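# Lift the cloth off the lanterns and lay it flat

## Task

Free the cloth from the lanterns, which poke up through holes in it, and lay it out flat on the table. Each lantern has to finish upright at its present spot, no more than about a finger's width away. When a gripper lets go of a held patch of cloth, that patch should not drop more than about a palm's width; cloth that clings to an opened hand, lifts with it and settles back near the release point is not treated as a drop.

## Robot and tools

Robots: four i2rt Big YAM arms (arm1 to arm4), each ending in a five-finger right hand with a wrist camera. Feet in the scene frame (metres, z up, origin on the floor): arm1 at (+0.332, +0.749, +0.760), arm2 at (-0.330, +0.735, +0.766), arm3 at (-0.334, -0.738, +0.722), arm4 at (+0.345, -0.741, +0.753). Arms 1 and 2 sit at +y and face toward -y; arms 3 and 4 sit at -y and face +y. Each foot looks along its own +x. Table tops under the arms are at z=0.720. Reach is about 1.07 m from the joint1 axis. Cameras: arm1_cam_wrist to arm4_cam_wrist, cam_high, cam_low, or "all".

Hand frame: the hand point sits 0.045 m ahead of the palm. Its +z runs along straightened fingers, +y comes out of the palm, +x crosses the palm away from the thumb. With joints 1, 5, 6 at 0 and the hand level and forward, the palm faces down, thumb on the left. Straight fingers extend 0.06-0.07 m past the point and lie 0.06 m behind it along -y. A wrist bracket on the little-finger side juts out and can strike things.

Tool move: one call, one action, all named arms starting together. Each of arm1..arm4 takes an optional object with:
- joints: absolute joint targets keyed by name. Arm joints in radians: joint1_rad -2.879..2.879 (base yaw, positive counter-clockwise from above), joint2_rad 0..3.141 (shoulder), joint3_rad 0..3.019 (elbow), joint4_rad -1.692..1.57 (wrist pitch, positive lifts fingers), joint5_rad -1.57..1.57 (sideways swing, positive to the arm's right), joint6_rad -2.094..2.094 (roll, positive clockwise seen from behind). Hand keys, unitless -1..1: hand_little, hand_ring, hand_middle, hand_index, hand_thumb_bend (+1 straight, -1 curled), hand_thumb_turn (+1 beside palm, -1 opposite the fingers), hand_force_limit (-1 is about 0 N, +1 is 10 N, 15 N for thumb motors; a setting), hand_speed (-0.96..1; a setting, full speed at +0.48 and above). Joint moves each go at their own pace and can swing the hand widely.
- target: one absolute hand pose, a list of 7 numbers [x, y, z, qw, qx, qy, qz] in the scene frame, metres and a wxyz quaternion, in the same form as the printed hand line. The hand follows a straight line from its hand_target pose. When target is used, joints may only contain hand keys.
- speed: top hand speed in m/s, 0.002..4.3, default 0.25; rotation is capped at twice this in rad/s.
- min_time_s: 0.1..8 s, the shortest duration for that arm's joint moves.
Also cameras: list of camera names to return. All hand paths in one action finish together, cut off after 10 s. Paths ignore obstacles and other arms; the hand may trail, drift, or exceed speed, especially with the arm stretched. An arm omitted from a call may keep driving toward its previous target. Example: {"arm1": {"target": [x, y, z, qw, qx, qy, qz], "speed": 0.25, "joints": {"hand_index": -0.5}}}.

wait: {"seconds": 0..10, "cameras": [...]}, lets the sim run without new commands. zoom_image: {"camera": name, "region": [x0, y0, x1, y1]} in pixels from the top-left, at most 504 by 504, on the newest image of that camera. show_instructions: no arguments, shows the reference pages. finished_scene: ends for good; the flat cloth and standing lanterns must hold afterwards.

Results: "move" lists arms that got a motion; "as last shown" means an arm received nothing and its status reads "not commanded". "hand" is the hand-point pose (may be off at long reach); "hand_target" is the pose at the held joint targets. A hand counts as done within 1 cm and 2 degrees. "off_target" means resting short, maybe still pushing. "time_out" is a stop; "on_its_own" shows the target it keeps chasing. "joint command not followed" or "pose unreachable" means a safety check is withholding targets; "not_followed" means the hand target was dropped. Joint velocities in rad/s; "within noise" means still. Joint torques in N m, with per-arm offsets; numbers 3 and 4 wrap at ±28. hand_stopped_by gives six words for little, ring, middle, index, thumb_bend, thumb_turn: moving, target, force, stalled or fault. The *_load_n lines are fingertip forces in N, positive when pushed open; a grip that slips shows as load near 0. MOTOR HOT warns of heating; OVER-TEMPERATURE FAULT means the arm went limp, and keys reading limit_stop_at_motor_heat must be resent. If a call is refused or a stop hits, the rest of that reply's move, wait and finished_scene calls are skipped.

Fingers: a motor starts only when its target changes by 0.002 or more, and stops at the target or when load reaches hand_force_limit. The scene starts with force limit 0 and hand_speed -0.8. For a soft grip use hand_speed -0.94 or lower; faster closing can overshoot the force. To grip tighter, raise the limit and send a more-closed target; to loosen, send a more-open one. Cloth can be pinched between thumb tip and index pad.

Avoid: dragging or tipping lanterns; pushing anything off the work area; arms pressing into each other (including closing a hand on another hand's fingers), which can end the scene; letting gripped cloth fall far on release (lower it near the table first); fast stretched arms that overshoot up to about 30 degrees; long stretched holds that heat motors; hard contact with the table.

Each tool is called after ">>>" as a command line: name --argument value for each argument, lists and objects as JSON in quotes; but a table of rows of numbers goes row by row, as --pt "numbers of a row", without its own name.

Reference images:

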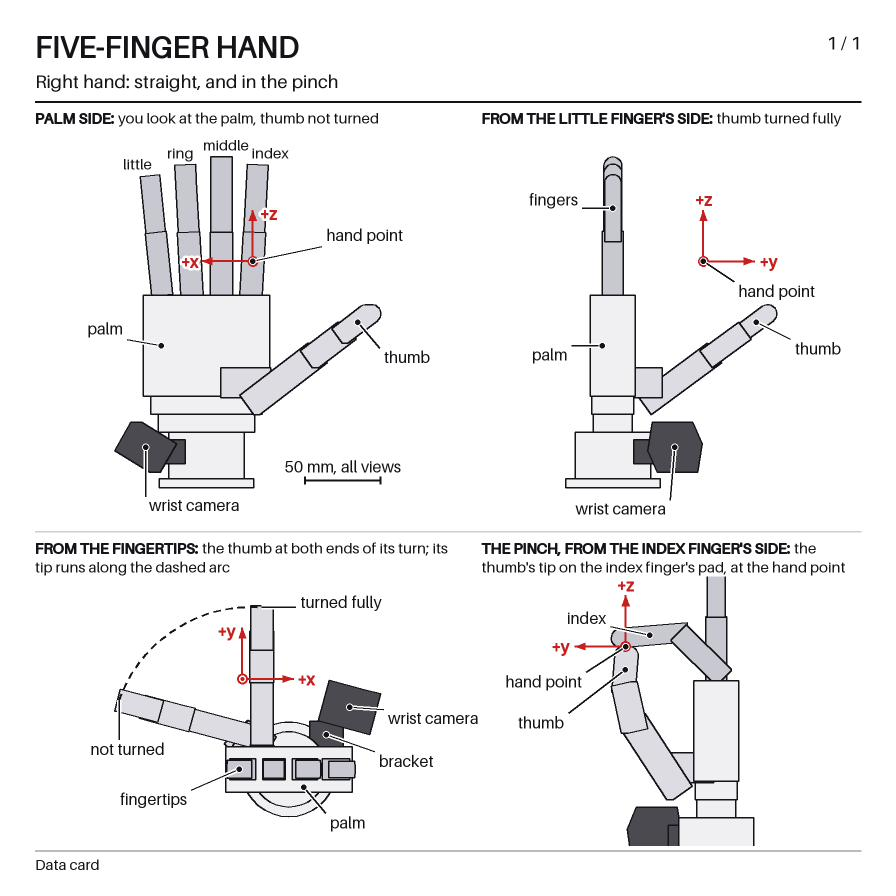

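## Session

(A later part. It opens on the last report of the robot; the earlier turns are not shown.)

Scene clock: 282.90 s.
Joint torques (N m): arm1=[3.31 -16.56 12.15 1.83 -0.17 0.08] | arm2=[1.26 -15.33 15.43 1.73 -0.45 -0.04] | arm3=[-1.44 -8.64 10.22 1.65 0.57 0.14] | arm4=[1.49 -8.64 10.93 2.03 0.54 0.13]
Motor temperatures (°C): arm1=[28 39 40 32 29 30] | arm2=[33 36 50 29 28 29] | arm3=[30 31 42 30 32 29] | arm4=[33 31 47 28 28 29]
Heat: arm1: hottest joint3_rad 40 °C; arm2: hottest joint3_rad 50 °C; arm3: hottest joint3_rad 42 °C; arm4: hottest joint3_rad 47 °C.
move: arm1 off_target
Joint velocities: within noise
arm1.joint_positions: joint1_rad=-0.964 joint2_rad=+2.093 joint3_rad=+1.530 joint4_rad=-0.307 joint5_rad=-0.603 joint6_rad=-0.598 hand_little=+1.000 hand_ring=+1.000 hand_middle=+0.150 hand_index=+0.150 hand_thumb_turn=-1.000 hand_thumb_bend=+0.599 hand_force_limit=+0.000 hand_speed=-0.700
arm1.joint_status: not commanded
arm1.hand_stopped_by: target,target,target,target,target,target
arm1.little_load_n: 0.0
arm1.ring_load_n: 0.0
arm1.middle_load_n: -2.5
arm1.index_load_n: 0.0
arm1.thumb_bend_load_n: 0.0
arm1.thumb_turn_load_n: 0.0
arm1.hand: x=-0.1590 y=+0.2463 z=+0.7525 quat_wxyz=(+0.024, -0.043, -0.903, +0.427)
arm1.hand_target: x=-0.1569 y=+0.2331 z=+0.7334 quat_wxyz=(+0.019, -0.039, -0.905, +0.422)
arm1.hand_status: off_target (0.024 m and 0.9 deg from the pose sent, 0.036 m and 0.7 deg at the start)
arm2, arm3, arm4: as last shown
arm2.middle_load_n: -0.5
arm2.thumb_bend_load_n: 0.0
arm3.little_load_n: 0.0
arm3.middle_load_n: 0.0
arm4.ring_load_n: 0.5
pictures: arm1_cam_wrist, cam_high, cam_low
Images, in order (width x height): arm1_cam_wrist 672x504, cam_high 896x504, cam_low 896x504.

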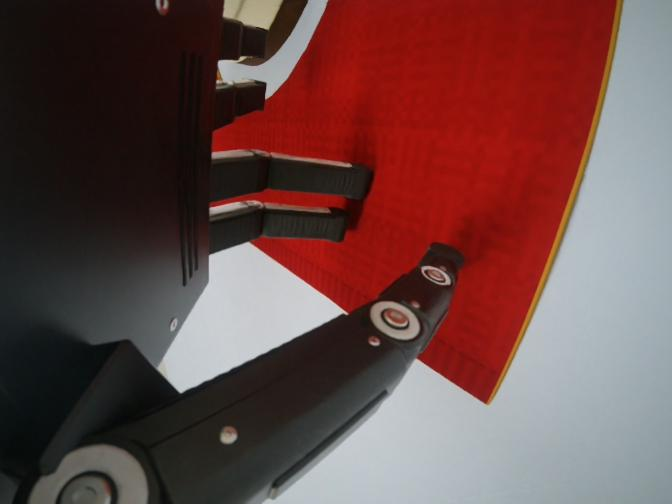

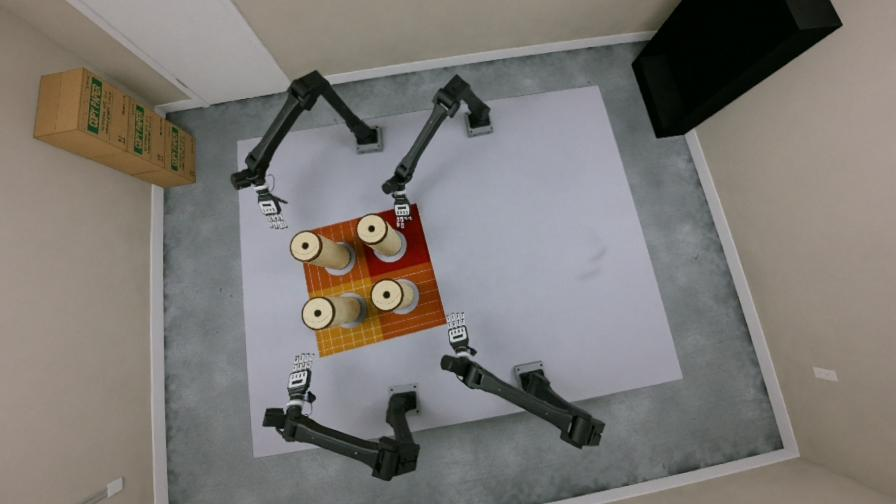

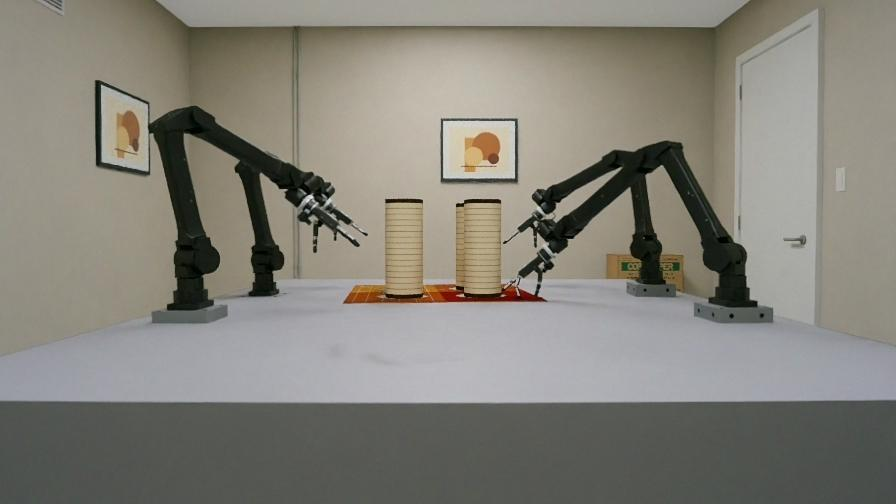

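>>> move --arm1 '{"target": [-0.150, 0.245, 0.790, -0.0184, 0.0395, 0.9055, -0.4222], "speed": 0.1}'

>>> move --arm1 '{"target": [-0.135, 0.255, 0.765, -0.0184, 0.0395, 0.9055, -0.4222], "speed": 0.1}'

>>> move --arm1 '{"target": [-0.130, 0.254, 0.738, -0.0184, 0.0395, 0.9055, -0.4222], "speed": 0.05}' --cameras '["arm1_cam_wrist", "cam_low", "cam_high"]'

>>> zoom_image --camera "cam_low" --region '[460, 240, 580, 310]'

Scene clock: 294.93 s.
Joint torques (N m): arm1=[2.84 -22.59 10.97 1.13 -0.41 0.01] | arm2=[1.2 -15.38 15.43 1.76 -0.44 -0.05] | arm3=[-1.55 -8.94 10.24 1.61 0.58 0.12] | arm4=[1.44 -8.64 10.92 2.03 0.54 0.13]
Motor temperatures (°C): arm1=[28 40 41 32 29 30] | arm2=[33 36 50 29 28 29] | arm3=[30 31 42 30 32 29] | arm4=[33 31 47 28 28 29]
Heat: arm1: hottest joint3_rad 41 °C; arm2: hottest joint3_rad 50 °C; arm3: hottest joint3_rad 42 °C; arm4: hottest joint3_rad 47 °C.
move: arm1 off_target
Joint velocities: within noise
arm1.joint_positions: joint1_rad=-0.964 joint2_rad=+2.070 joint3_rad=+1.530 joint4_rad=-0.387 joint5_rad=-0.603 joint6_rad=-0.598 hand_little=+1.000 hand_ring=+1.000 hand_middle=+0.150 hand_index=+0.150 hand_thumb_turn=-1.000 hand_thumb_bend=+0.599 hand_force_limit=+0.000 hand_speed=-0.700
arm1.joint_status: not commanded
arm1.hand_stopped_by: target,target,target,target,target,target
arm1.little_load_n: 0.0
arm1.ring_load_n: 0.0
arm1.middle_load_n: 0.0
arm1.index_load_n: 0.0
arm1.thumb_bend_load_n: 0.0
arm1.thumb_turn_load_n: 0.0
arm1.hand: x=-0.1468 y=+0.2556 z=+0.7599 quat_wxyz=(+0.004, -0.052, -0.911, +0.410)
arm1.hand_target: x=-0.1495 y=+0.2454 z=+0.7896 quat_wxyz=(+0.018, -0.040, -0.905, +0.422)
arm1.hand_status: off_target (0.032 m and 2.7 deg from the pose sent, 0.039 m and 0.9 deg at the start)
arm2.joint_positions: joint1_rad=-0.898 joint2_rad=+1.728 joint3_rad=+1.415 joint4_rad=-0.587 joint5_rad=-0.676 joint6_rad=-0.604 hand_little=+1.000 hand_ring=+1.000 hand_middle=+1.000 hand_index=+1.000 hand_thumb_turn=-1.000 hand_thumb_bend=+1.000 hand_force_limit=+0.000 hand_speed=-0.800
arm2.joint_status: not commanded
arm2.hand_stopped_by: target,target,target,target,target,target
arm2.little_load_n: 0.0
arm2.ring_load_n: 0.0
arm2.middle_load_n: 0.0
arm2.index_load_n: 0.0
arm2.thumb_bend_load_n: 0.0
arm2.thumb_turn_load_n: 0.0
arm2.hand: x=-0.7538 y=+0.2913 z=+0.9191 quat_wxyz=(-0.006, -0.046, -0.896, +0.441)
arm2.hand_target: x=-0.7743 y=+0.2816 z=+0.9505 quat_wxyz=(+0.020, -0.039, -0.886, +0.461)
arm2.hand_status: not commanded
arm3.joint_positions: joint1_rad=+1.246 joint2_rad=+1.255 joint3_rad=+1.091 joint4_rad=-0.879 joint5_rad=+0.834 joint6_rad=+0.869 hand_little=+1.000 hand_ring=+1.000 hand_middle=+1.000 hand_index=+1.000 hand_thumb_turn=-1.000 hand_thumb_bend=+1.000 hand_force_limit=+0.000 hand_speed=-0.800
arm3.joint_status: not commanded
arm3.hand_stopped_by: target,target,target,target,target,target
arm3.little_load_n: 0.0
arm3.ring_load_n: 0.0
arm3.middle_load_n: 0.0
arm3.index_load_n: 0.0
arm3.thumb_bend_load_n: 0.5
arm3.thumb_turn_load_n: 0.0
arm3.hand: x=-0.7287 y=-0.4799 z=+0.9430 quat_wxyz=(-0.455, +0.889, +0.045, -0.007)
arm3.hand_target: x=-0.7359 y=-0.4802 z=+0.9500 quat_wxyz=(-0.461, +0.886, +0.039, -0.020)
arm3.hand_status: not commanded
arm4.joint_positions: joint1_rad=+1.021 joint2_rad=+1.315 joint3_rad=+1.003 joint4_rad=-0.646 joint5_rad=+0.722 joint6_rad=+0.687 hand_little=+1.000 hand_ring=+1.000 hand_middle=+1.000 hand_index=+1.000 hand_thumb_turn=-1.000 hand_thumb_bend=+1.000 hand_force_limit=+0.000 hand_speed=-0.800
arm4.joint_status: not commanded
arm4.hand_stopped_by: target,target,target,target,target,target
arm4.little_load_n: 0.0
arm4.ring_load_n: 0.0
arm4.middle_load_n: 0.0
arm4.index_load_n: -0.5
arm4.thumb_bend_load_n: 0.0
arm4.thumb_turn_load_n: 0.0
arm4.hand: x=-0.0290 y=-0.4257 z=+0.9240 quat_wxyz=(-0.445, +0.894, +0.050, +0.007)
arm4.hand_target: x=-0.0488 y=-0.4209 z=+0.9505 quat_wxyz=(-0.461, +0.886, +0.039, -0.020)
arm4.hand_status: not commanded
pictures: none

Scene clock: 295.90 s.
Joint torques (N m): arm1=[3.14 -20.13 8.27 1.81 -0.36 0.02] | arm2=[1.26 -15.38 15.42 1.78 -0.45 -0.05] | arm3=[-1.61 -8.94 10.25 1.62 0.58 0.13] | arm4=[1.49 -8.64 10.92 2.02 0.54 0.13]
Motor temperatures (°C): arm1=[28 40 41 32 29 30] | arm2=[33 36 50 29 28 29] | arm3=[30 31 42 30 32 29] | arm4=[33 31 47 28 28 29]
Heat: arm1: hottest joint3_rad 41 °C; arm2: hottest joint3_rad 50 °C; arm3: hottest joint3_rad 42 °C; arm4: hottest joint3_rad 47 °C.
move: arm1 off_target
Joint velocities: within noise
arm1.joint_positions: joint1_rad=-0.964 joint2_rad=+2.049 joint3_rad=+1.471 joint4_rad=-0.326 joint5_rad=-0.603 joint6_rad=-0.598 hand_little=+1.000 hand_ring=+1.000 hand_middle=+0.150 hand_index=+0.150 hand_thumb_turn=-1.000 hand_thumb_bend=+0.599 hand_force_limit=+0.000 hand_speed=-0.700
arm1.joint_status: not commanded
arm1.hand_stopped_by: target,target,target,target,target,target
arm1.little_load_n: 0.0
arm1.ring_load_n: 0.0
arm1.middle_load_n: 0.5
arm1.index_load_n: 0.0
arm1.thumb_bend_load_n: 0.0
arm1.thumb_turn_load_n: 0.0
arm1.hand: x=-0.1399 y=+0.2609 z=+0.7548 quat_wxyz=(+0.012, -0.048, -0.908, +0.416)
arm1.hand_target: x=-0.1350 y=+0.2551 z=+0.7648 quat_wxyz=(+0.018, -0.040, -0.906, +0.422)
arm1.hand_status: off_target (0.013 m and 1.4 deg from the pose sent, 0.013 m and 2.7 deg at the start)
arm2, arm3, arm4: as last shown
arm3.thumb_bend_load_n: 0.0
arm4.index_load_n: 0.0
pictures: none

Scene clock: 296.97 s.
Joint torques (N m): arm1=[3.25 -18.32 7.43 1.8 -0.17 0.04] | arm2=[1.26 -15.38 15.42 1.77 -0.45 -0.05] | arm3=[-1.49 -8.7 10.25 1.58 0.58 0.13] | arm4=[1.49 -8.64 10.91 2.02 0.53 0.13]
Motor temperatures (°C): arm1=[28 40 41 32 29 30] | arm2=[33 36 50 29 28 29] | arm3=[30 31 42 30 32 29] | arm4=[33 31 47 28 28 29]
Heat: arm1: hottest joint3_rad 41 °C; arm2: hottest joint3_rad 50 °C; arm3: hottest joint3_rad 42 °C; arm4: hottest joint3_rad 47 °C.
move: arm1 off_target
Joint velocities: within noise
arm1.joint_positions: joint1_rad=-0.962 joint2_rad=+2.049 joint3_rad=+1.448 joint4_rad=-0.261 joint5_rad=-0.603 joint6_rad=-0.594 hand_little=+1.000 hand_ring=+1.000 hand_middle=+0.150 hand_index=+0.150 hand_thumb_turn=-1.000 hand_thumb_bend=+0.599 hand_force_limit=+0.000 hand_speed=-0.700
arm1.joint_status: not commanded
arm1.hand_stopped_by: target,target,target,target,target,target
arm1.little_load_n: 0.0
arm1.ring_load_n: 0.0
arm1.middle_load_n: -2.5
arm1.index_load_n: 0.0
arm1.thumb_bend_load_n: 0.0
arm1.thumb_turn_load_n: 0.0
arm1.hand: x=-0.1423 y=+0.2572 z=+0.7515 quat_wxyz=(+0.025, -0.042, -0.902, +0.429)
arm1.hand_target: x=-0.1300 y=+0.2544 z=+0.7381 quat_wxyz=(+0.018, -0.039, -0.906, +0.422)
arm1.hand_status: off_target (0.019 m and 1.2 deg from the pose sent, 0.021 m and 1.4 deg at the start)
arm2, arm3, arm4: as last shown
arm4.middle_load_n: -0.5
pictures: arm1_cam_wrist, cam_high, cam_low
Images, in order (width x height): arm1_cam_wrist 672x504, cam_high 896x504, cam_low 896x504.

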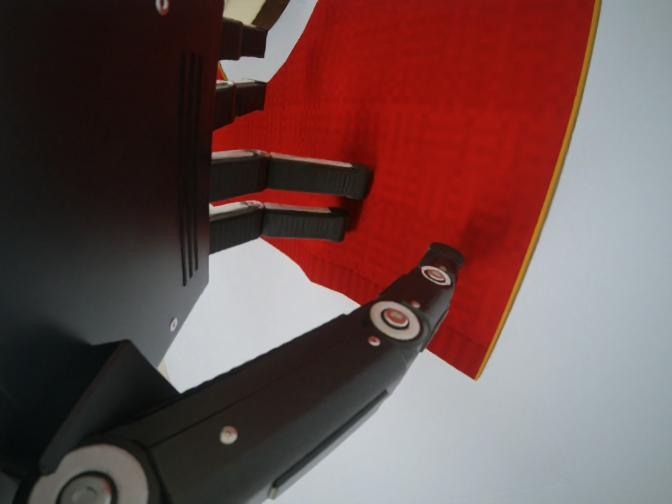

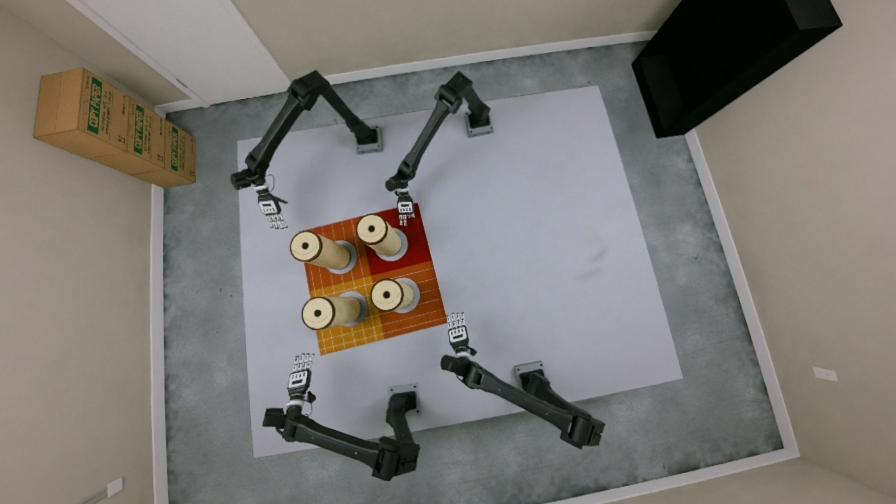

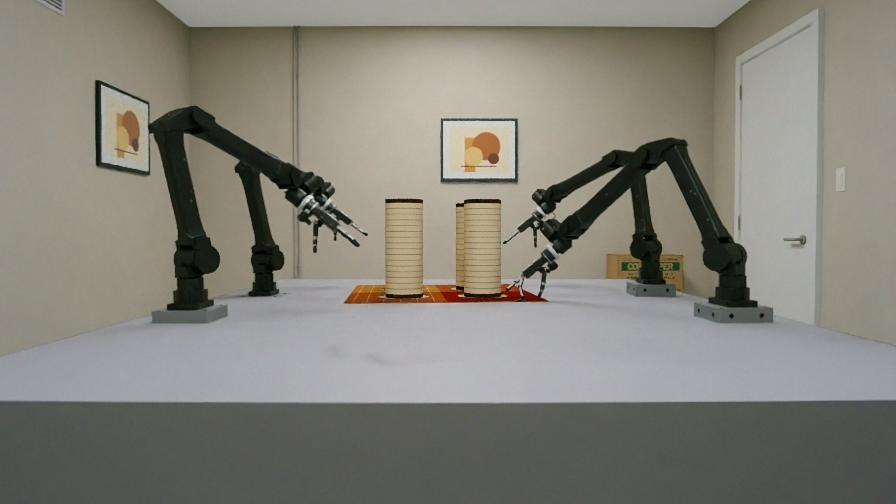

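Scaled by 4.200 from the camera's image (finer frame: 1280x720).

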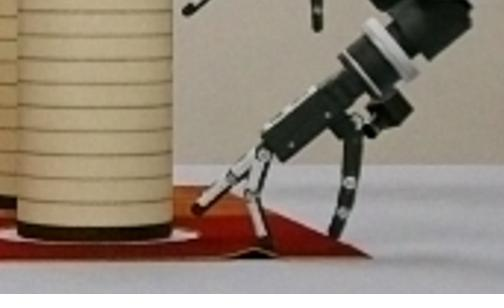

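>>> move --arm1 '{"target": [-0.140, 0.255, 0.84, -0.0184, 0.0395, 0.9055, -0.4222], "speed": 0.15}'

>>> move --arm1 '{"target": [-0.135, 0.250, 0.785, -0.0184, 0.0395, 0.9055, -0.4222], "speed": 0.1}' --cameras '["arm1_cam_wrist", "cam_low"]'

>>> zoom_image --camera "cam_low" --region '[460, 240, 580, 310]'

Scene clock: 302.90 s.
Joint torques (N m): arm1=[1.79 -19.66 13.81 1.03 -0.56 -0.07] | arm2=[1.26 -15.33 15.43 1.78 -0.44 -0.05] | arm3=[-1.55 -8.76 10.22 1.59 0.59 0.12] | arm4=[1.44 -8.64 10.91 2.02 0.54 0.12]
Motor temperatures (°C): arm1=[28 40 41 32 29 30] | arm2=[33 36 50 28 28 29] | arm3=[30 31 42 30 32 29] | arm4=[33 31 47 28 28 29]
Heat: arm1: hottest joint3_rad 41 °C; arm2: hottest joint3_rad 50 °C; arm3: hottest joint3_rad 42 °C; arm4: hottest joint3_rad 47 °C.
move: arm1 off_target
Joint velocities: within noise
arm1.joint_positions: joint1_rad=-0.962 joint2_rad=+1.961 joint3_rad=+1.496 joint4_rad=-0.477 joint5_rad=-0.602 joint6_rad=-0.596 hand_little=+1.000 hand_ring=+1.000 hand_middle=+0.150 hand_index=+0.150 hand_thumb_turn=-1.000 hand_thumb_bend=+0.599 hand_force_limit=+0.000 hand_speed=-0.700
arm1.joint_status: not commanded
arm1.hand_stopped_by: target,target,target,target,target,target
arm1.little_load_n: 0.0
arm1.ring_load_n: 0.0
arm1.middle_load_n: 0.0
arm1.index_load_n: 0.0
arm1.thumb_bend_load_n: 0.0
arm1.thumb_turn_load_n: 0.0
arm1.hand: x=-0.1269 y=+0.2689 z=+0.8081 quat_wxyz=(-0.002, -0.055, -0.913, +0.405)
arm1.hand_target: x=-0.1389 y=+0.2560 z=+0.8403 quat_wxyz=(+0.019, -0.040, -0.905, +0.422)
arm1.hand_status: off_target (0.037 m and 3.6 deg from the pose sent, 0.088 m and 1.2 deg at the start)
arm2, arm3, arm4: as last shown
arm4.middle_load_n: 0.0
pictures: none

Scene clock: 304.23 s.
Joint torques (N m): arm1=[2.67 -18.08 9.77 1.94 -0.35 0.06] | arm2=[1.14 -15.38 15.43 1.74 -0.44 -0.05] | arm3=[-1.49 -8.76 10.24 1.61 0.58 0.13] | arm4=[1.49 -8.64 10.92 2.04 0.54 0.13]
Motor temperatures (°C): arm1=[28 40 41 32 29 30] | arm2=[33 36 50 28 28 29] | arm3=[30 31 42 30 32 29] | arm4=[33 31 47 28 28 29]
Heat: arm1: hottest joint3_rad 41 °C; arm2: hottest joint3_rad 50 °C; arm3: hottest joint3_rad 42 °C; arm4: hottest joint3_rad 47 °C.
move: arm1 done
Joint velocities: within noise
arm1.joint_positions: joint1_rad=-0.960 joint2_rad=+2.003 joint3_rad=+1.483 joint4_rad=-0.377 joint5_rad=-0.597 joint6_rad=-0.596 hand_little=+1.000 hand_ring=+1.000 hand_middle=+0.150 hand_index=+0.150 hand_thumb_turn=-1.000 hand_thumb_bend=+0.599 hand_force_limit=+0.000 hand_speed=-0.700
arm1.joint_status: not commanded
arm1.hand_stopped_by: target,target,target,target,target,target
arm1.little_load_n: 0.0
arm1.ring_load_n: 0.0
arm1.middle_load_n: 0.0
arm1.index_load_n: -0.5
arm1.thumb_bend_load_n: 0.0
arm1.thumb_turn_load_n: 0.0
arm1.hand: x=-0.1377 y=+0.2598 z=+0.7844 quat_wxyz=(+0.015, -0.047, -0.908, +0.417)
arm1.hand_target: x=-0.1348 y=+0.2501 z=+0.7849 quat_wxyz=(+0.018, -0.039, -0.906, +0.422)
arm1.hand_status: done (0.010 m and 1.1 deg from the pose sent, 0.031 m and 3.6 deg at the start)
arm2, arm3, arm4: as last shown
Images, in order (width x height): arm1_cam_wrist 672x504, cam_low 896x504.

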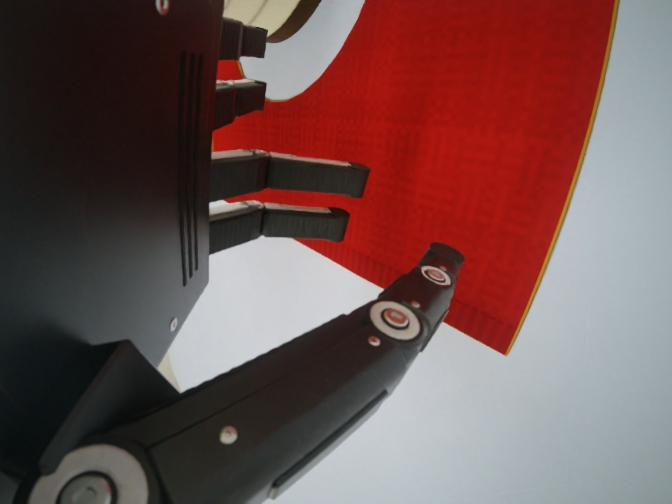

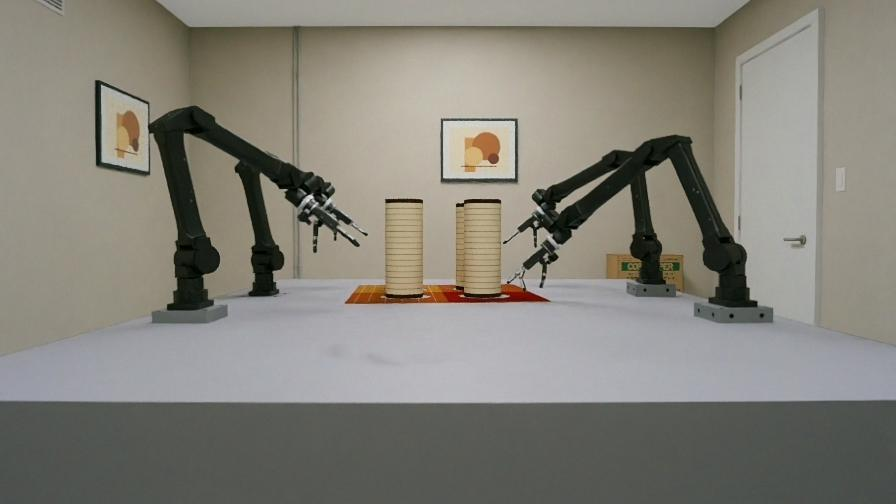

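Scaled by 4.200 from the camera's image (finer frame: 1280x720).

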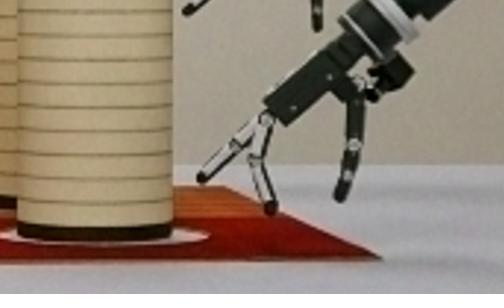

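>>> move --arm1 '{"target": [-0.105, 0.266, 0.785, -0.0184, 0.0395, 0.9055, -0.4222], "speed": 0.1}'

>>> move --arm1 '{"target": [-0.110, 0.258, 0.735, -0.0184, 0.0395, 0.9055, -0.4222], "speed": 0.06}' --cameras '["arm1_cam_wrist", "cam_low", "cam_high"]'

>>> zoom_image --camera "cam_low" --region '[460, 240, 580, 310]'

>>> zoom_image --camera "cam_high" --region '[280, 190, 460, 370]'

Scene clock: 312.37 s.
Joint torques (N m): arm1=[3.02 -19.84 9.35 2.1 -0.38 0.11] | arm2=[1.2 -15.33 15.43 1.76 -0.44 -0.04] | arm3=[-1.38 -9 10.25 1.59 0.6 0.12] | arm4=[1.44 -8.64 10.93 2.06 0.53 0.14]
Motor temperatures (°C): arm1=[28 41 41 32 29 30] | arm2=[33 36 50 28 28 29] | arm3=[30 31 42 30 32 29] | arm4=[33 31 47 28 28 29]
Heat: arm1: hottest joint2_rad 41 °C; arm2: hottest joint3_rad 50 °C; arm3: hottest joint3_rad 42 °C; arm4: hottest joint3_rad 47 °C.
move: arm1 off_target
Joint velocities: within noise
arm1.joint_positions: joint1_rad=-0.949 joint2_rad=+1.961 joint3_rad=+1.363 joint4_rad=-0.322 joint5_rad=-0.592 joint6_rad=-0.591 hand_little=+1.000 hand_ring=+1.000 hand_middle=+0.150 hand_index=+0.150 hand_thumb_turn=-1.000 hand_thumb_bend=+0.599 hand_force_limit=+0.000 hand_speed=-0.700
arm1.joint_status: not commanded
arm1.hand_stopped_by: target,target,target,target,target,target
arm1.little_load_n: 0.0
arm1.ring_load_n: 0.0
arm1.middle_load_n: 0.0
arm1.index_load_n: 0.0
arm1.thumb_bend_load_n: 0.0
arm1.thumb_turn_load_n: 0.0
arm1.hand: x=-0.1058 y=+0.2768 z=+0.7659 quat_wxyz=(+0.006, -0.049, -0.911, +0.409)
arm1.hand_target: x=-0.1048 y=+0.2663 z=+0.7848 quat_wxyz=(+0.018, -0.040, -0.905, +0.422)
arm1.hand_status: off_target (0.022 m and 2.5 deg from the pose sent, 0.033 m and 1.1 deg at the start)
arm2, arm3, arm4: as last shown
arm2.ring_load_n: -0.5
arm4.index_load_n: -0.5
pictures: none

Scene clock: 313.73 s.
Joint torques (N m): arm1=[2.67 -16.44 8.55 2.28 -0.27 0.06] | arm2=[1.2 -15.33 15.42 1.76 -0.44 -0.05] | arm3=[-1.67 -8.88 10.28 1.63 0.59 0.11] | arm4=[1.55 -8.59 10.89 2.06 0.53 0.13]
Motor temperatures (°C): arm1=[28 41 41 32 29 30] | arm2=[33 36 50 28 28 29] | arm3=[30 31 42 30 32 29] | arm4=[33 31 47 28 28 29]
Heat: arm1: hottest joint2_rad 41 °C; arm2: hottest joint3_rad 50 °C; arm3: hottest joint3_rad 42 °C; arm4: hottest joint3_rad 47 °C.
move: arm1 off_target
Joint velocities: within noise
arm1.joint_positions: joint1_rad=-0.945 joint2_rad=+1.998 joint3_rad=+1.363 joint4_rad=-0.222 joint5_rad=-0.591 joint6_rad=-0.583 hand_little=+1.000 hand_ring=+1.000 hand_middle=+0.150 hand_index=+0.150 hand_thumb_turn=-1.000 hand_thumb_bend=+0.599 hand_force_limit=+0.000 hand_speed=-0.700
arm1.joint_status: not commanded
arm1.hand_stopped_by: target,target,target,target,target,target
arm1.little_load_n: 0.0
arm1.ring_load_n: 0.0
arm1.middle_load_n: -1.0
arm1.index_load_n: 0.0
arm1.thumb_bend_load_n: 0.0
arm1.thumb_turn_load_n: 0.0
arm1.hand: x=-0.1178 y=+0.2636 z=+0.7528 quat_wxyz=(+0.026, -0.041, -0.903, +0.428)
arm1.hand_target: x=-0.1095 y=+0.2585 z=+0.7354 quat_wxyz=(+0.018, -0.039, -0.905, +0.422)
arm1.hand_status: off_target (0.020 m and 1.1 deg from the pose sent, 0.036 m and 2.4 deg at the start)
arm2, arm3, arm4: as last shown
arm2.ring_load_n: 0.0
arm4.index_load_n: 0.0
pictures: arm1_cam_wrist, cam_high, cam_low
Images, in order (width x height): arm1_cam_wrist 672x504, cam_high 896x504, cam_low 896x504.

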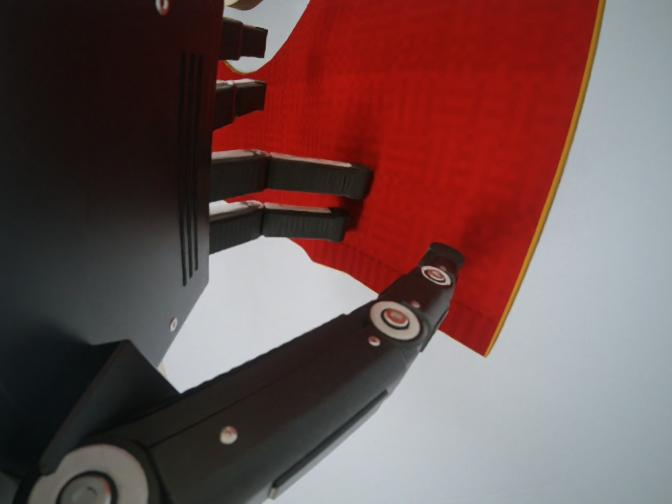

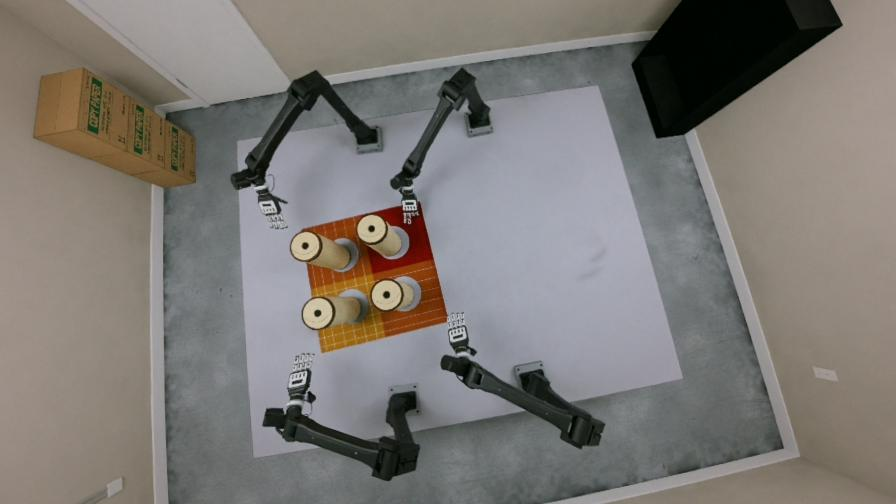

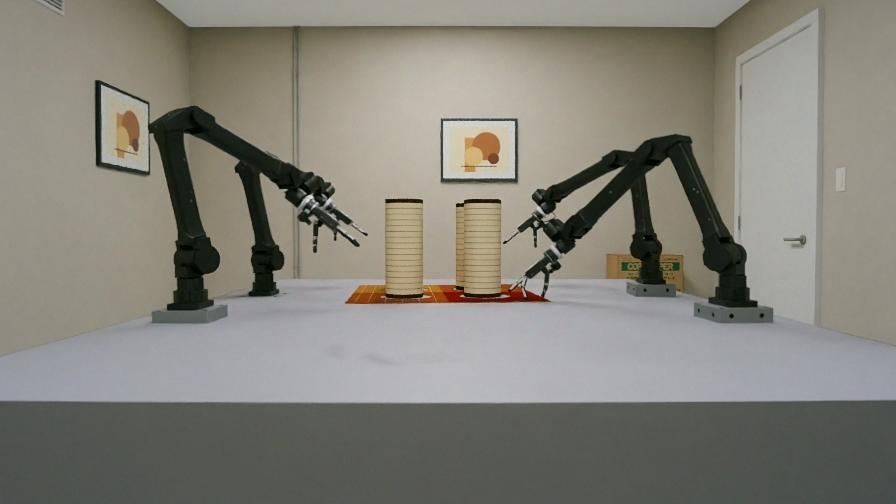

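Scaled by 4.200 from the camera's image (finer frame: 1280x720).

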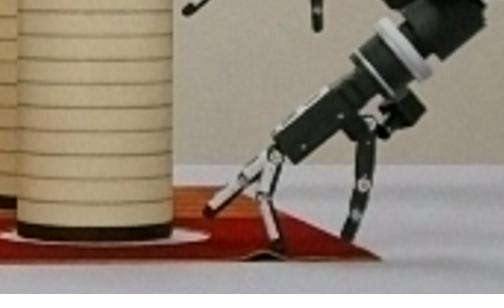

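Scaled by 2.800 from the camera's image (finer frame: 1280x720).

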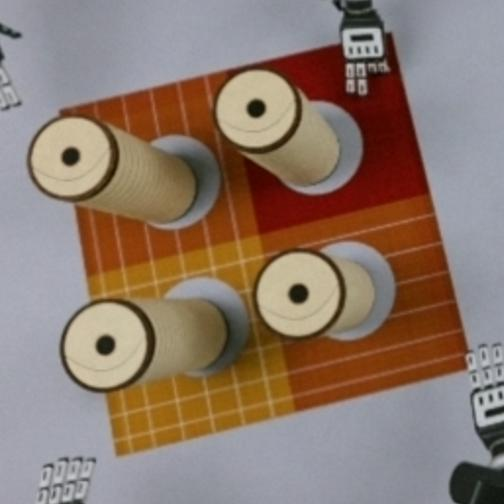

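>>> move --arm1 '{"target": [-0.112, 0.236, 0.722, -0.0295, 0.0322, 0.7366, -0.6749], "speed": 0.08, "joints": {"hand_thumb_bend": 0.2, "hand_index": 0.0, "hand_middle": 0.0, "hand_speed": -0.92}}' --cameras '["arm1_cam_wrist", "cam_low", "cam_high"]'

>>> zoom_image --camera "cam_low" --region '[460, 240, 580, 310]'

>>> zoom_image --camera "cam_high" --region '[280, 190, 460, 370]'

Scene clock: 327.40 s.
Joint torques (N m): arm1=[1.08 -16.32 5.74 2.44 -0.25 0.09] | arm2=[1.32 -15.38 15.43 1.77 -0.44 -0.05] | arm3=[-1.61 -8.82 10.21 1.62 0.59 0.13] | arm4=[1.55 -8.64 10.88 2.03 0.54 0.13]
Motor temperatures (°C): arm1=[28 41 41 32 29 30] | arm2=[33 36 50 28 28 29] | arm3=[30 31 43 30 31 29] | arm4=[33 31 47 28 28 29]
Heat: arm1: hottest joint2_rad 41 °C; arm2: hottest joint3_rad 50 °C; arm3: hottest joint3_rad 43 °C; arm4: hottest joint3_rad 47 °C.
move: arm1 off_target
Joint velocities: within noise
arm1.joint_positions: joint1_rad=-0.989 joint2_rad=+2.208 joint3_rad=+1.155 joint4_rad=+0.945 joint5_rad=-0.863 joint6_rad=-0.101 hand_little=+1.000 hand_ring=+1.000 hand_middle=+0.000 hand_index=+0.000 hand_thumb_turn=-1.000 hand_thumb_bend=+0.200 hand_force_limit=+0.000 hand_speed=-0.920
arm1.joint_status: all done
arm1.hand_stopped_by: target,target,target,target,target,target
arm1.little_load_n: 0.0
arm1.ring_load_n: 0.0
arm1.middle_load_n: 0.0
arm1.index_load_n: 0.0
arm1.thumb_bend_load_n: -0.5
arm1.thumb_turn_load_n: 0.0
arm1.hand: x=-0.1111 y=+0.2279 z=+0.7371 quat_wxyz=(+0.034, -0.021, -0.734, +0.678)
arm1.hand_target: x=-0.1117 y=+0.2360 z=+0.7222 quat_wxyz=(+0.029, -0.032, -0.737, +0.675)
arm1.hand_status: off_target (0.017 m and 1.4 deg from the pose sent, 0.042 m and 34.3 deg at the start)
arm2, arm3, arm4: as last shown
arm4.ring_load_n: -0.5
pictures: arm1_cam_wrist, cam_high, cam_low
Images, in order (width x height): arm1_cam_wrist 672x504, cam_high 896x504, cam_low 896x504.

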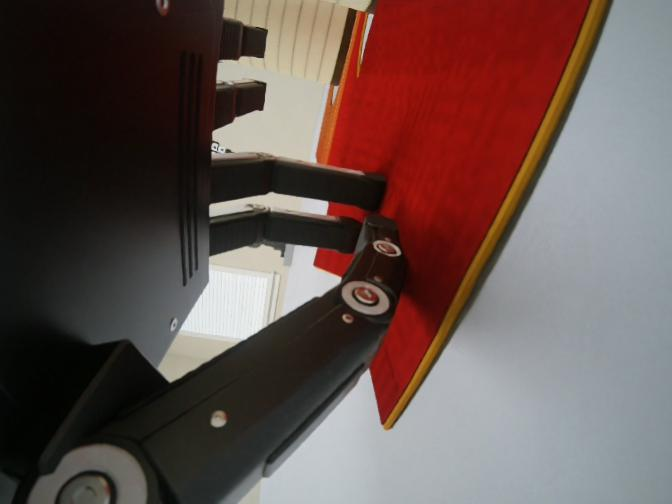

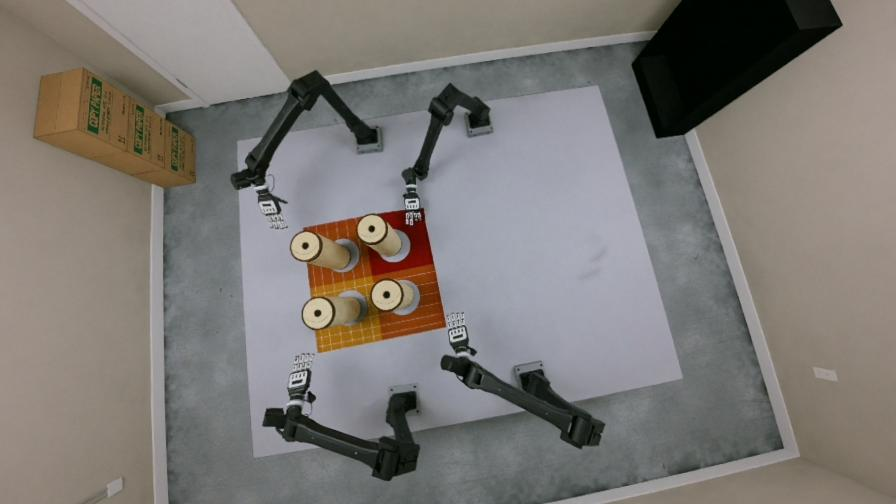

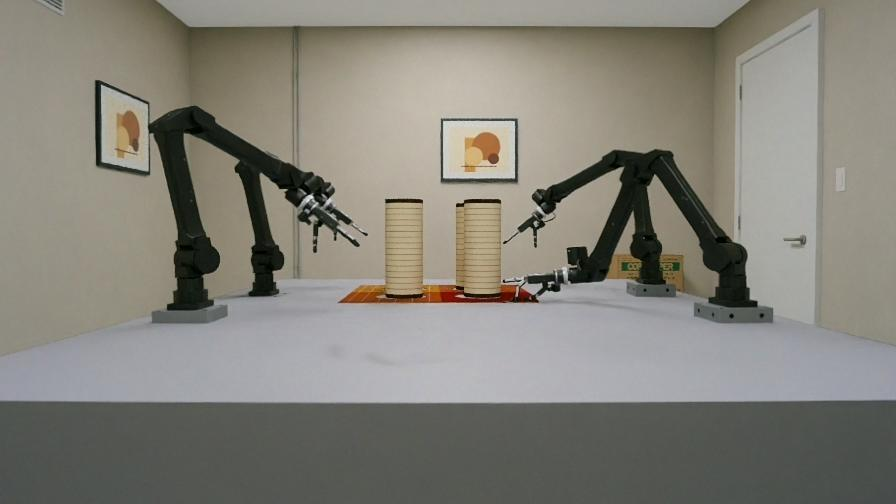

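Scaled by 4.200 from the camera's image (finer frame: 1280x720).

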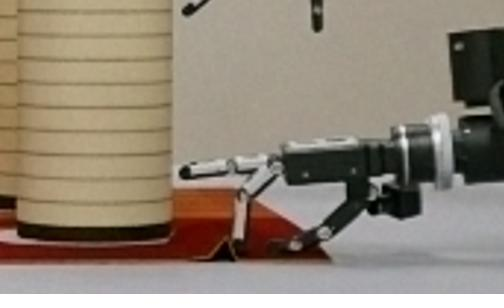

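Scaled by 2.800 from the camera's image (finer frame: 1280x720).

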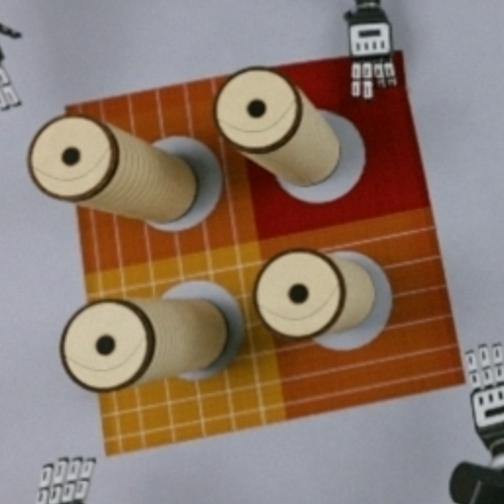

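>>> move --arm1 '{"target": [-0.112, 0.238, 0.716, -0.0309, 0.0309, 0.7065, -0.7065], "speed": 0.08, "joints": {"hand_index": -0.35, "hand_middle": -0.35, "hand_speed": -0.9}}' --cameras '["arm1_cam_wrist", "cam_low", "cam_high"]'

>>> zoom_image --camera "cam_low" --region '[460, 240, 580, 310]'

>>> zoom_image --camera "cam_high" --region '[280, 190, 460, 370]'

Scene clock: 358.77 s.
Joint torques (N m): arm1=[0.79 -15.74 5.55 2.21 -0.22 0.12] | arm2=[1.2 -15.33 15.42 1.77 -0.44 -0.05] | arm3=[-1.79 -8.76 10.24 1.59 0.59 0.12] | arm4=[1.44 -8.7 10.92 2.04 0.53 0.12]
Motor temperatures (°C): arm1=[28 42 39 32 28 30] | arm2=[32 36 51 28 28 29] | arm3=[30 32 43 30 31 29] | arm4=[33 31 48 28 28 29]
Heat: arm1: hottest joint2_rad 42 °C; arm2: hottest joint3_rad 51 °C; arm3: hottest joint3_rad 43 °C; arm4: hottest joint3_rad 48 °C.
move: arm1 off_target
Joint velocities: within noise
arm1.joint_positions: joint1_rad=-0.994 joint2_rad=+2.270 joint3_rad=+1.155 joint4_rad=+1.159 joint5_rad=-0.875 joint6_rad=+0.003 hand_little=+1.000 hand_ring=+1.000 hand_middle=-0.249 hand_index=-0.286 hand_thumb_turn=-1.000 hand_thumb_bend=+0.200 hand_force_limit=+0.000 hand_speed=-0.900
arm1.joint_status: hand_middle off_target (ended at -0.249, target -0.350); hand_index off_target (ended at -0.286, target -0.350); the others done
arm1.hand_stopped_by: target,target,force,force,target,target
arm1.little_load_n: 0.0
arm1.ring_load_n: 0.0
arm1.middle_load_n: 4.0
arm1.index_load_n: 7.5
arm1.thumb_bend_load_n: 0.0
arm1.thumb_turn_load_n: 0.0
arm1.hand: x=-0.1093 y=+0.2269 z=+0.7378 quat_wxyz=(+0.038, -0.015, -0.700, +0.713)
arm1.hand_target: x=-0.1114 y=+0.2382 z=+0.7164 quat_wxyz=(+0.031, -0.031, -0.706, +0.706)
arm1.hand_status: off_target (0.025 m and 2.3 deg from the pose sent, 0.023 m and 4.6 deg at the start)
arm2.joint_positions: joint1_rad=-0.898 joint2_rad=+1.728 joint3_rad=+1.415 joint4_rad=-0.587 joint5_rad=-0.676 joint6_rad=-0.604 hand_little=+1.000 hand_ring=+1.000 hand_middle=+1.000 hand_index=+1.000 hand_thumb_turn=-1.000 hand_thumb_bend=+1.000 hand_force_limit=+0.000 hand_speed=-0.800
arm2.joint_status: not commanded
arm2.hand_stopped_by: target,target,target,target,target,target
arm2.little_load_n: 0.0
arm2.ring_load_n: 0.0
arm2.middle_load_n: 0.0
arm2.index_load_n: 0.0
arm2.thumb_bend_load_n: 0.0
arm2.thumb_turn_load_n: 0.0
arm2.hand: x=-0.7538 y=+0.2913 z=+0.9191 quat_wxyz=(-0.006, -0.046, -0.896, +0.441)
arm2.hand_target: x=-0.7743 y=+0.2816 z=+0.9505 quat_wxyz=(+0.020, -0.039, -0.886, +0.461)
arm2.hand_status: not commanded
arm3.joint_positions: joint1_rad=+1.246 joint2_rad=+1.255 joint3_rad=+1.091 joint4_rad=-0.879 joint5_rad=+0.834 joint6_rad=+0.869 hand_little=+1.000 hand_ring=+1.000 hand_middle=+1.000 hand_index=+1.000 hand_thumb_turn=-1.000 hand_thumb_bend=+1.000 hand_force_limit=+0.000 hand_speed=-0.800
arm3.joint_status: not commanded
arm3.hand_stopped_by: target,target,target,target,target,target
arm3.little_load_n: 0.0
arm3.ring_load_n: 0.0
arm3.middle_load_n: 0.0
arm3.index_load_n: 0.0
arm3.thumb_bend_load_n: 0.0
arm3.thumb_turn_load_n: 0.0
arm3.hand: x=-0.7287 y=-0.4799 z=+0.9430 quat_wxyz=(-0.455, +0.889, +0.045, -0.007)
arm3.hand_target: x=-0.7359 y=-0.4802 z=+0.9500 quat_wxyz=(-0.461, +0.886, +0.039, -0.020)
arm3.hand_status: not commanded
arm4.joint_positions: joint1_rad=+1.021 joint2_rad=+1.315 joint3_rad=+1.003 joint4_rad=-0.646 joint5_rad=+0.722 joint6_rad=+0.687 hand_little=+1.000 hand_ring=+1.000 hand_middle=+1.000 hand_index=+1.000 hand_thumb_turn=-1.000 hand_thumb_bend=+1.000 hand_force_limit=+0.000 hand_speed=-0.800
arm4.joint_status: not commanded
arm4.hand_stopped_by: target,target,target,target,target,target
arm4.little_load_n: 0.0
arm4.ring_load_n: 0.0
arm4.middle_load_n: 0.0
arm4.index_load_n: 0.0
arm4.thumb_bend_load_n: 0.0
arm4.thumb_turn_load_n: 0.0
arm4.hand: x=-0.0290 y=-0.4257 z=+0.9240 quat_wxyz=(-0.445, +0.894, +0.050, +0.007)
arm4.hand_target: x=-0.0488 y=-0.4209 z=+0.9505 quat_wxyz=(-0.461, +0.886, +0.039, -0.020)
arm4.hand_status: not commanded
pictures: arm1_cam_wrist, cam_high, cam_low
Images, in order (width x height): arm1_cam_wrist 672x504, cam_high 896x504, cam_low 896x504.

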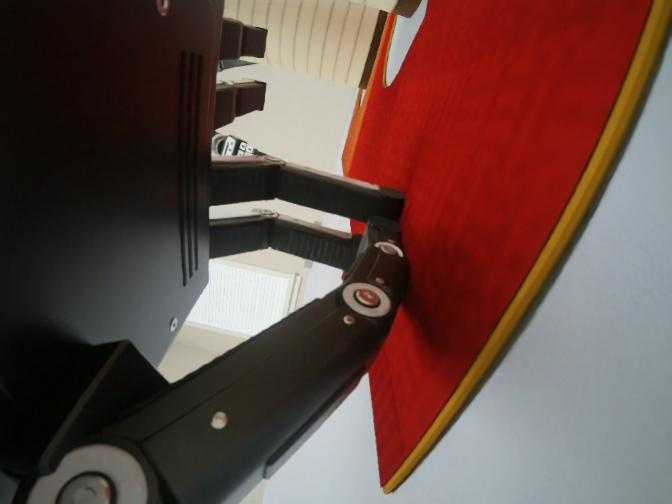

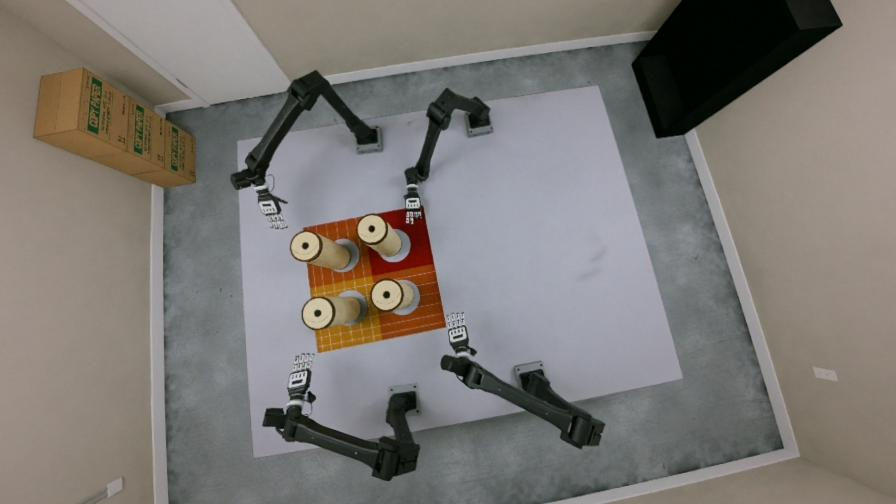

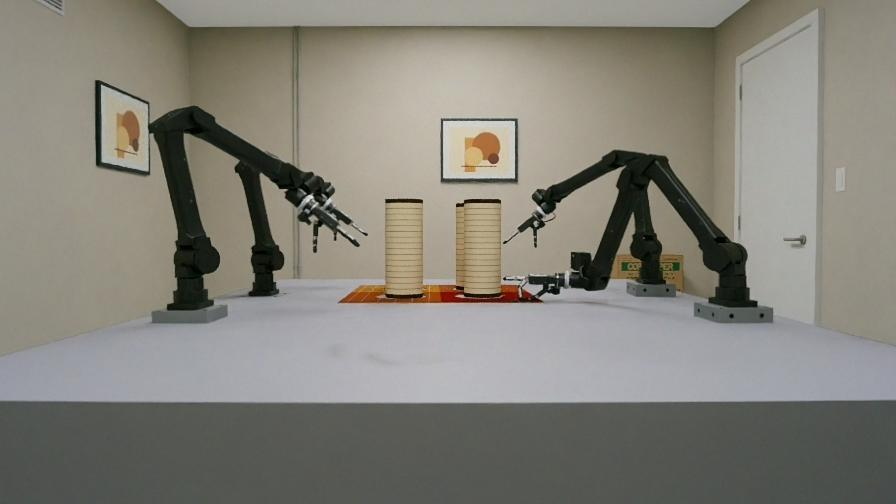

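Scaled by 4.200 from the camera's image (finer frame: 1280x720).

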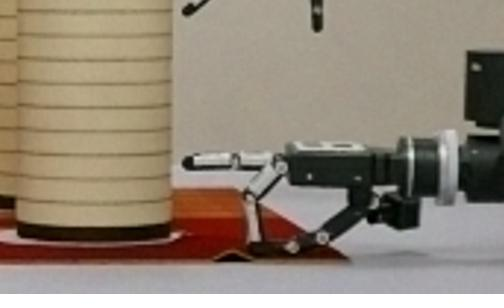

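Scaled by 2.800 from the camera's image (finer frame: 1280x720).

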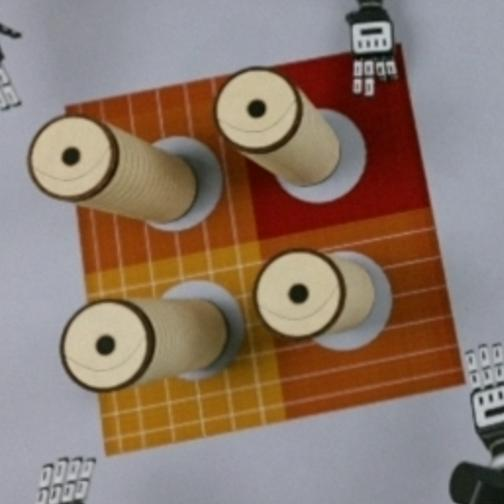

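>>> move --arm1 '{"target": [-0.112, 0.236, 0.79, -0.0309, 0.0309, 0.7065, -0.7065], "speed": 0.08}' --cameras '["arm1_cam_wrist", "cam_low"]'

>>> zoom_image --camera "cam_low" --region '[460, 240, 580, 310]'

>>> zoom_image --camera "arm1_cam_wrist" --region '[200, 120, 500, 320]'

Scene clock: 363.97 s.
Joint torques (N m): arm1=[0.73 -19.19 6.38 1.59 -0.19 0.1] | arm2=[1.2 -15.27 15.45 1.78 -0.45 -0.05] | arm3=[-1.61 -8.76 10.25 1.61 0.59 0.12] | arm4=[1.49 -8.64 10.91 2.03 0.54 0.13]
Motor temperatures (°C): arm1=[28 42 38 32 28 30] | arm2=[32 36 51 28 28 29] | arm3=[30 32 43 30 31 29] | arm4=[33 31 48 28 28 29]
Heat: arm1: hottest joint2_rad 42 °C; arm2: hottest joint3_rad 51 °C; arm3: hottest joint3_rad 43 °C; arm4: hottest joint3_rad 48 °C.
move: arm1 off_target
Joint velocities: within noise
arm1.joint_positions: joint1_rad=-0.996 joint2_rad=+2.154 joint3_rad=+1.120 joint4_rad=+1.034 joint5_rad=-0.875 joint6_rad=+0.005 hand_little=+1.000 hand_ring=+1.000 hand_middle=-0.249 hand_index=-0.286 hand_thumb_turn=-1.000 hand_thumb_bend=+0.200 hand_force_limit=+0.000 hand_speed=-0.900
arm1.joint_status: not commanded
arm1.hand_stopped_by: target,target,force,force,target,target
arm1.little_load_n: 0.0
arm1.ring_load_n: 0.0
arm1.middle_load_n: 3.5
arm1.index_load_n: 7.0
arm1.thumb_bend_load_n: 0.0
arm1.thumb_turn_load_n: 0.0
arm1.hand: x=-0.1054 y=+0.2305 z=+0.7776 quat_wxyz=(+0.026, -0.028, -0.709, +0.704)
arm1.hand_target: x=-0.1119 y=+0.2359 z=+0.7897 quat_wxyz=(+0.031, -0.031, -0.706, +0.706)
arm1.hand_status: off_target (0.015 m and 0.8 deg from the pose sent, 0.053 m and 2.3 deg at the start)
arm2, arm3, arm4: as last shown
arm2.index_load_n: -0.5
Images, in order (width x height): arm1_cam_wrist 672x504, cam_low 896x504.

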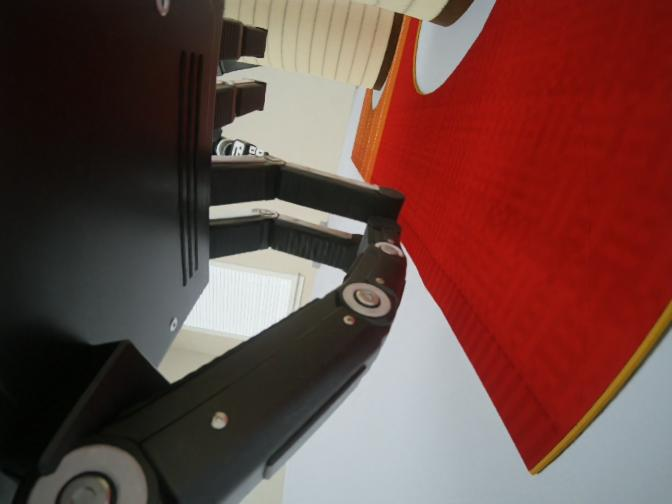

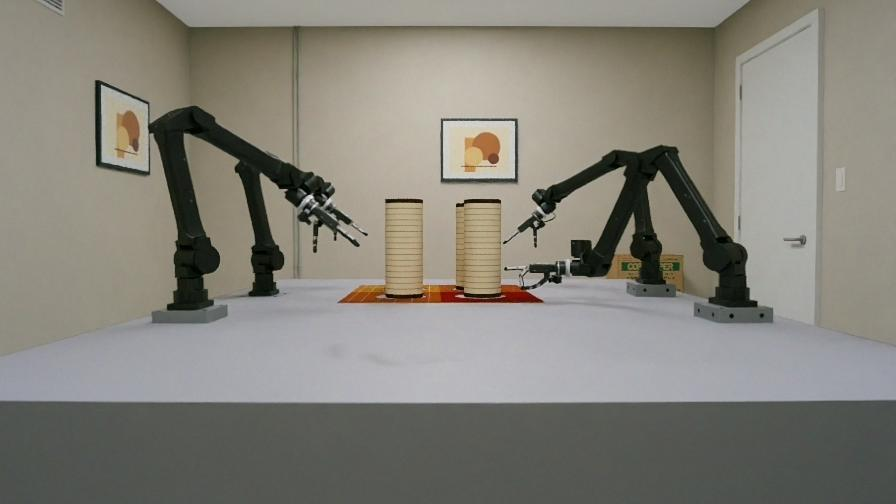

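Scaled by 4.200 from the camera's image (finer frame: 1280x720).

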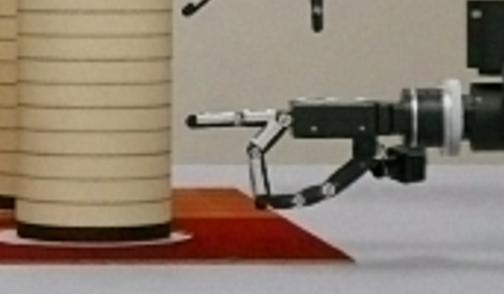

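Scaled by 1.680 from the camera's image (finer frame: 960x720).

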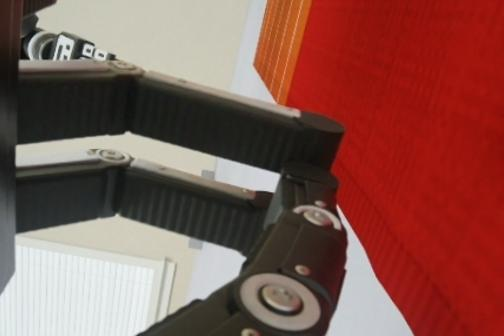

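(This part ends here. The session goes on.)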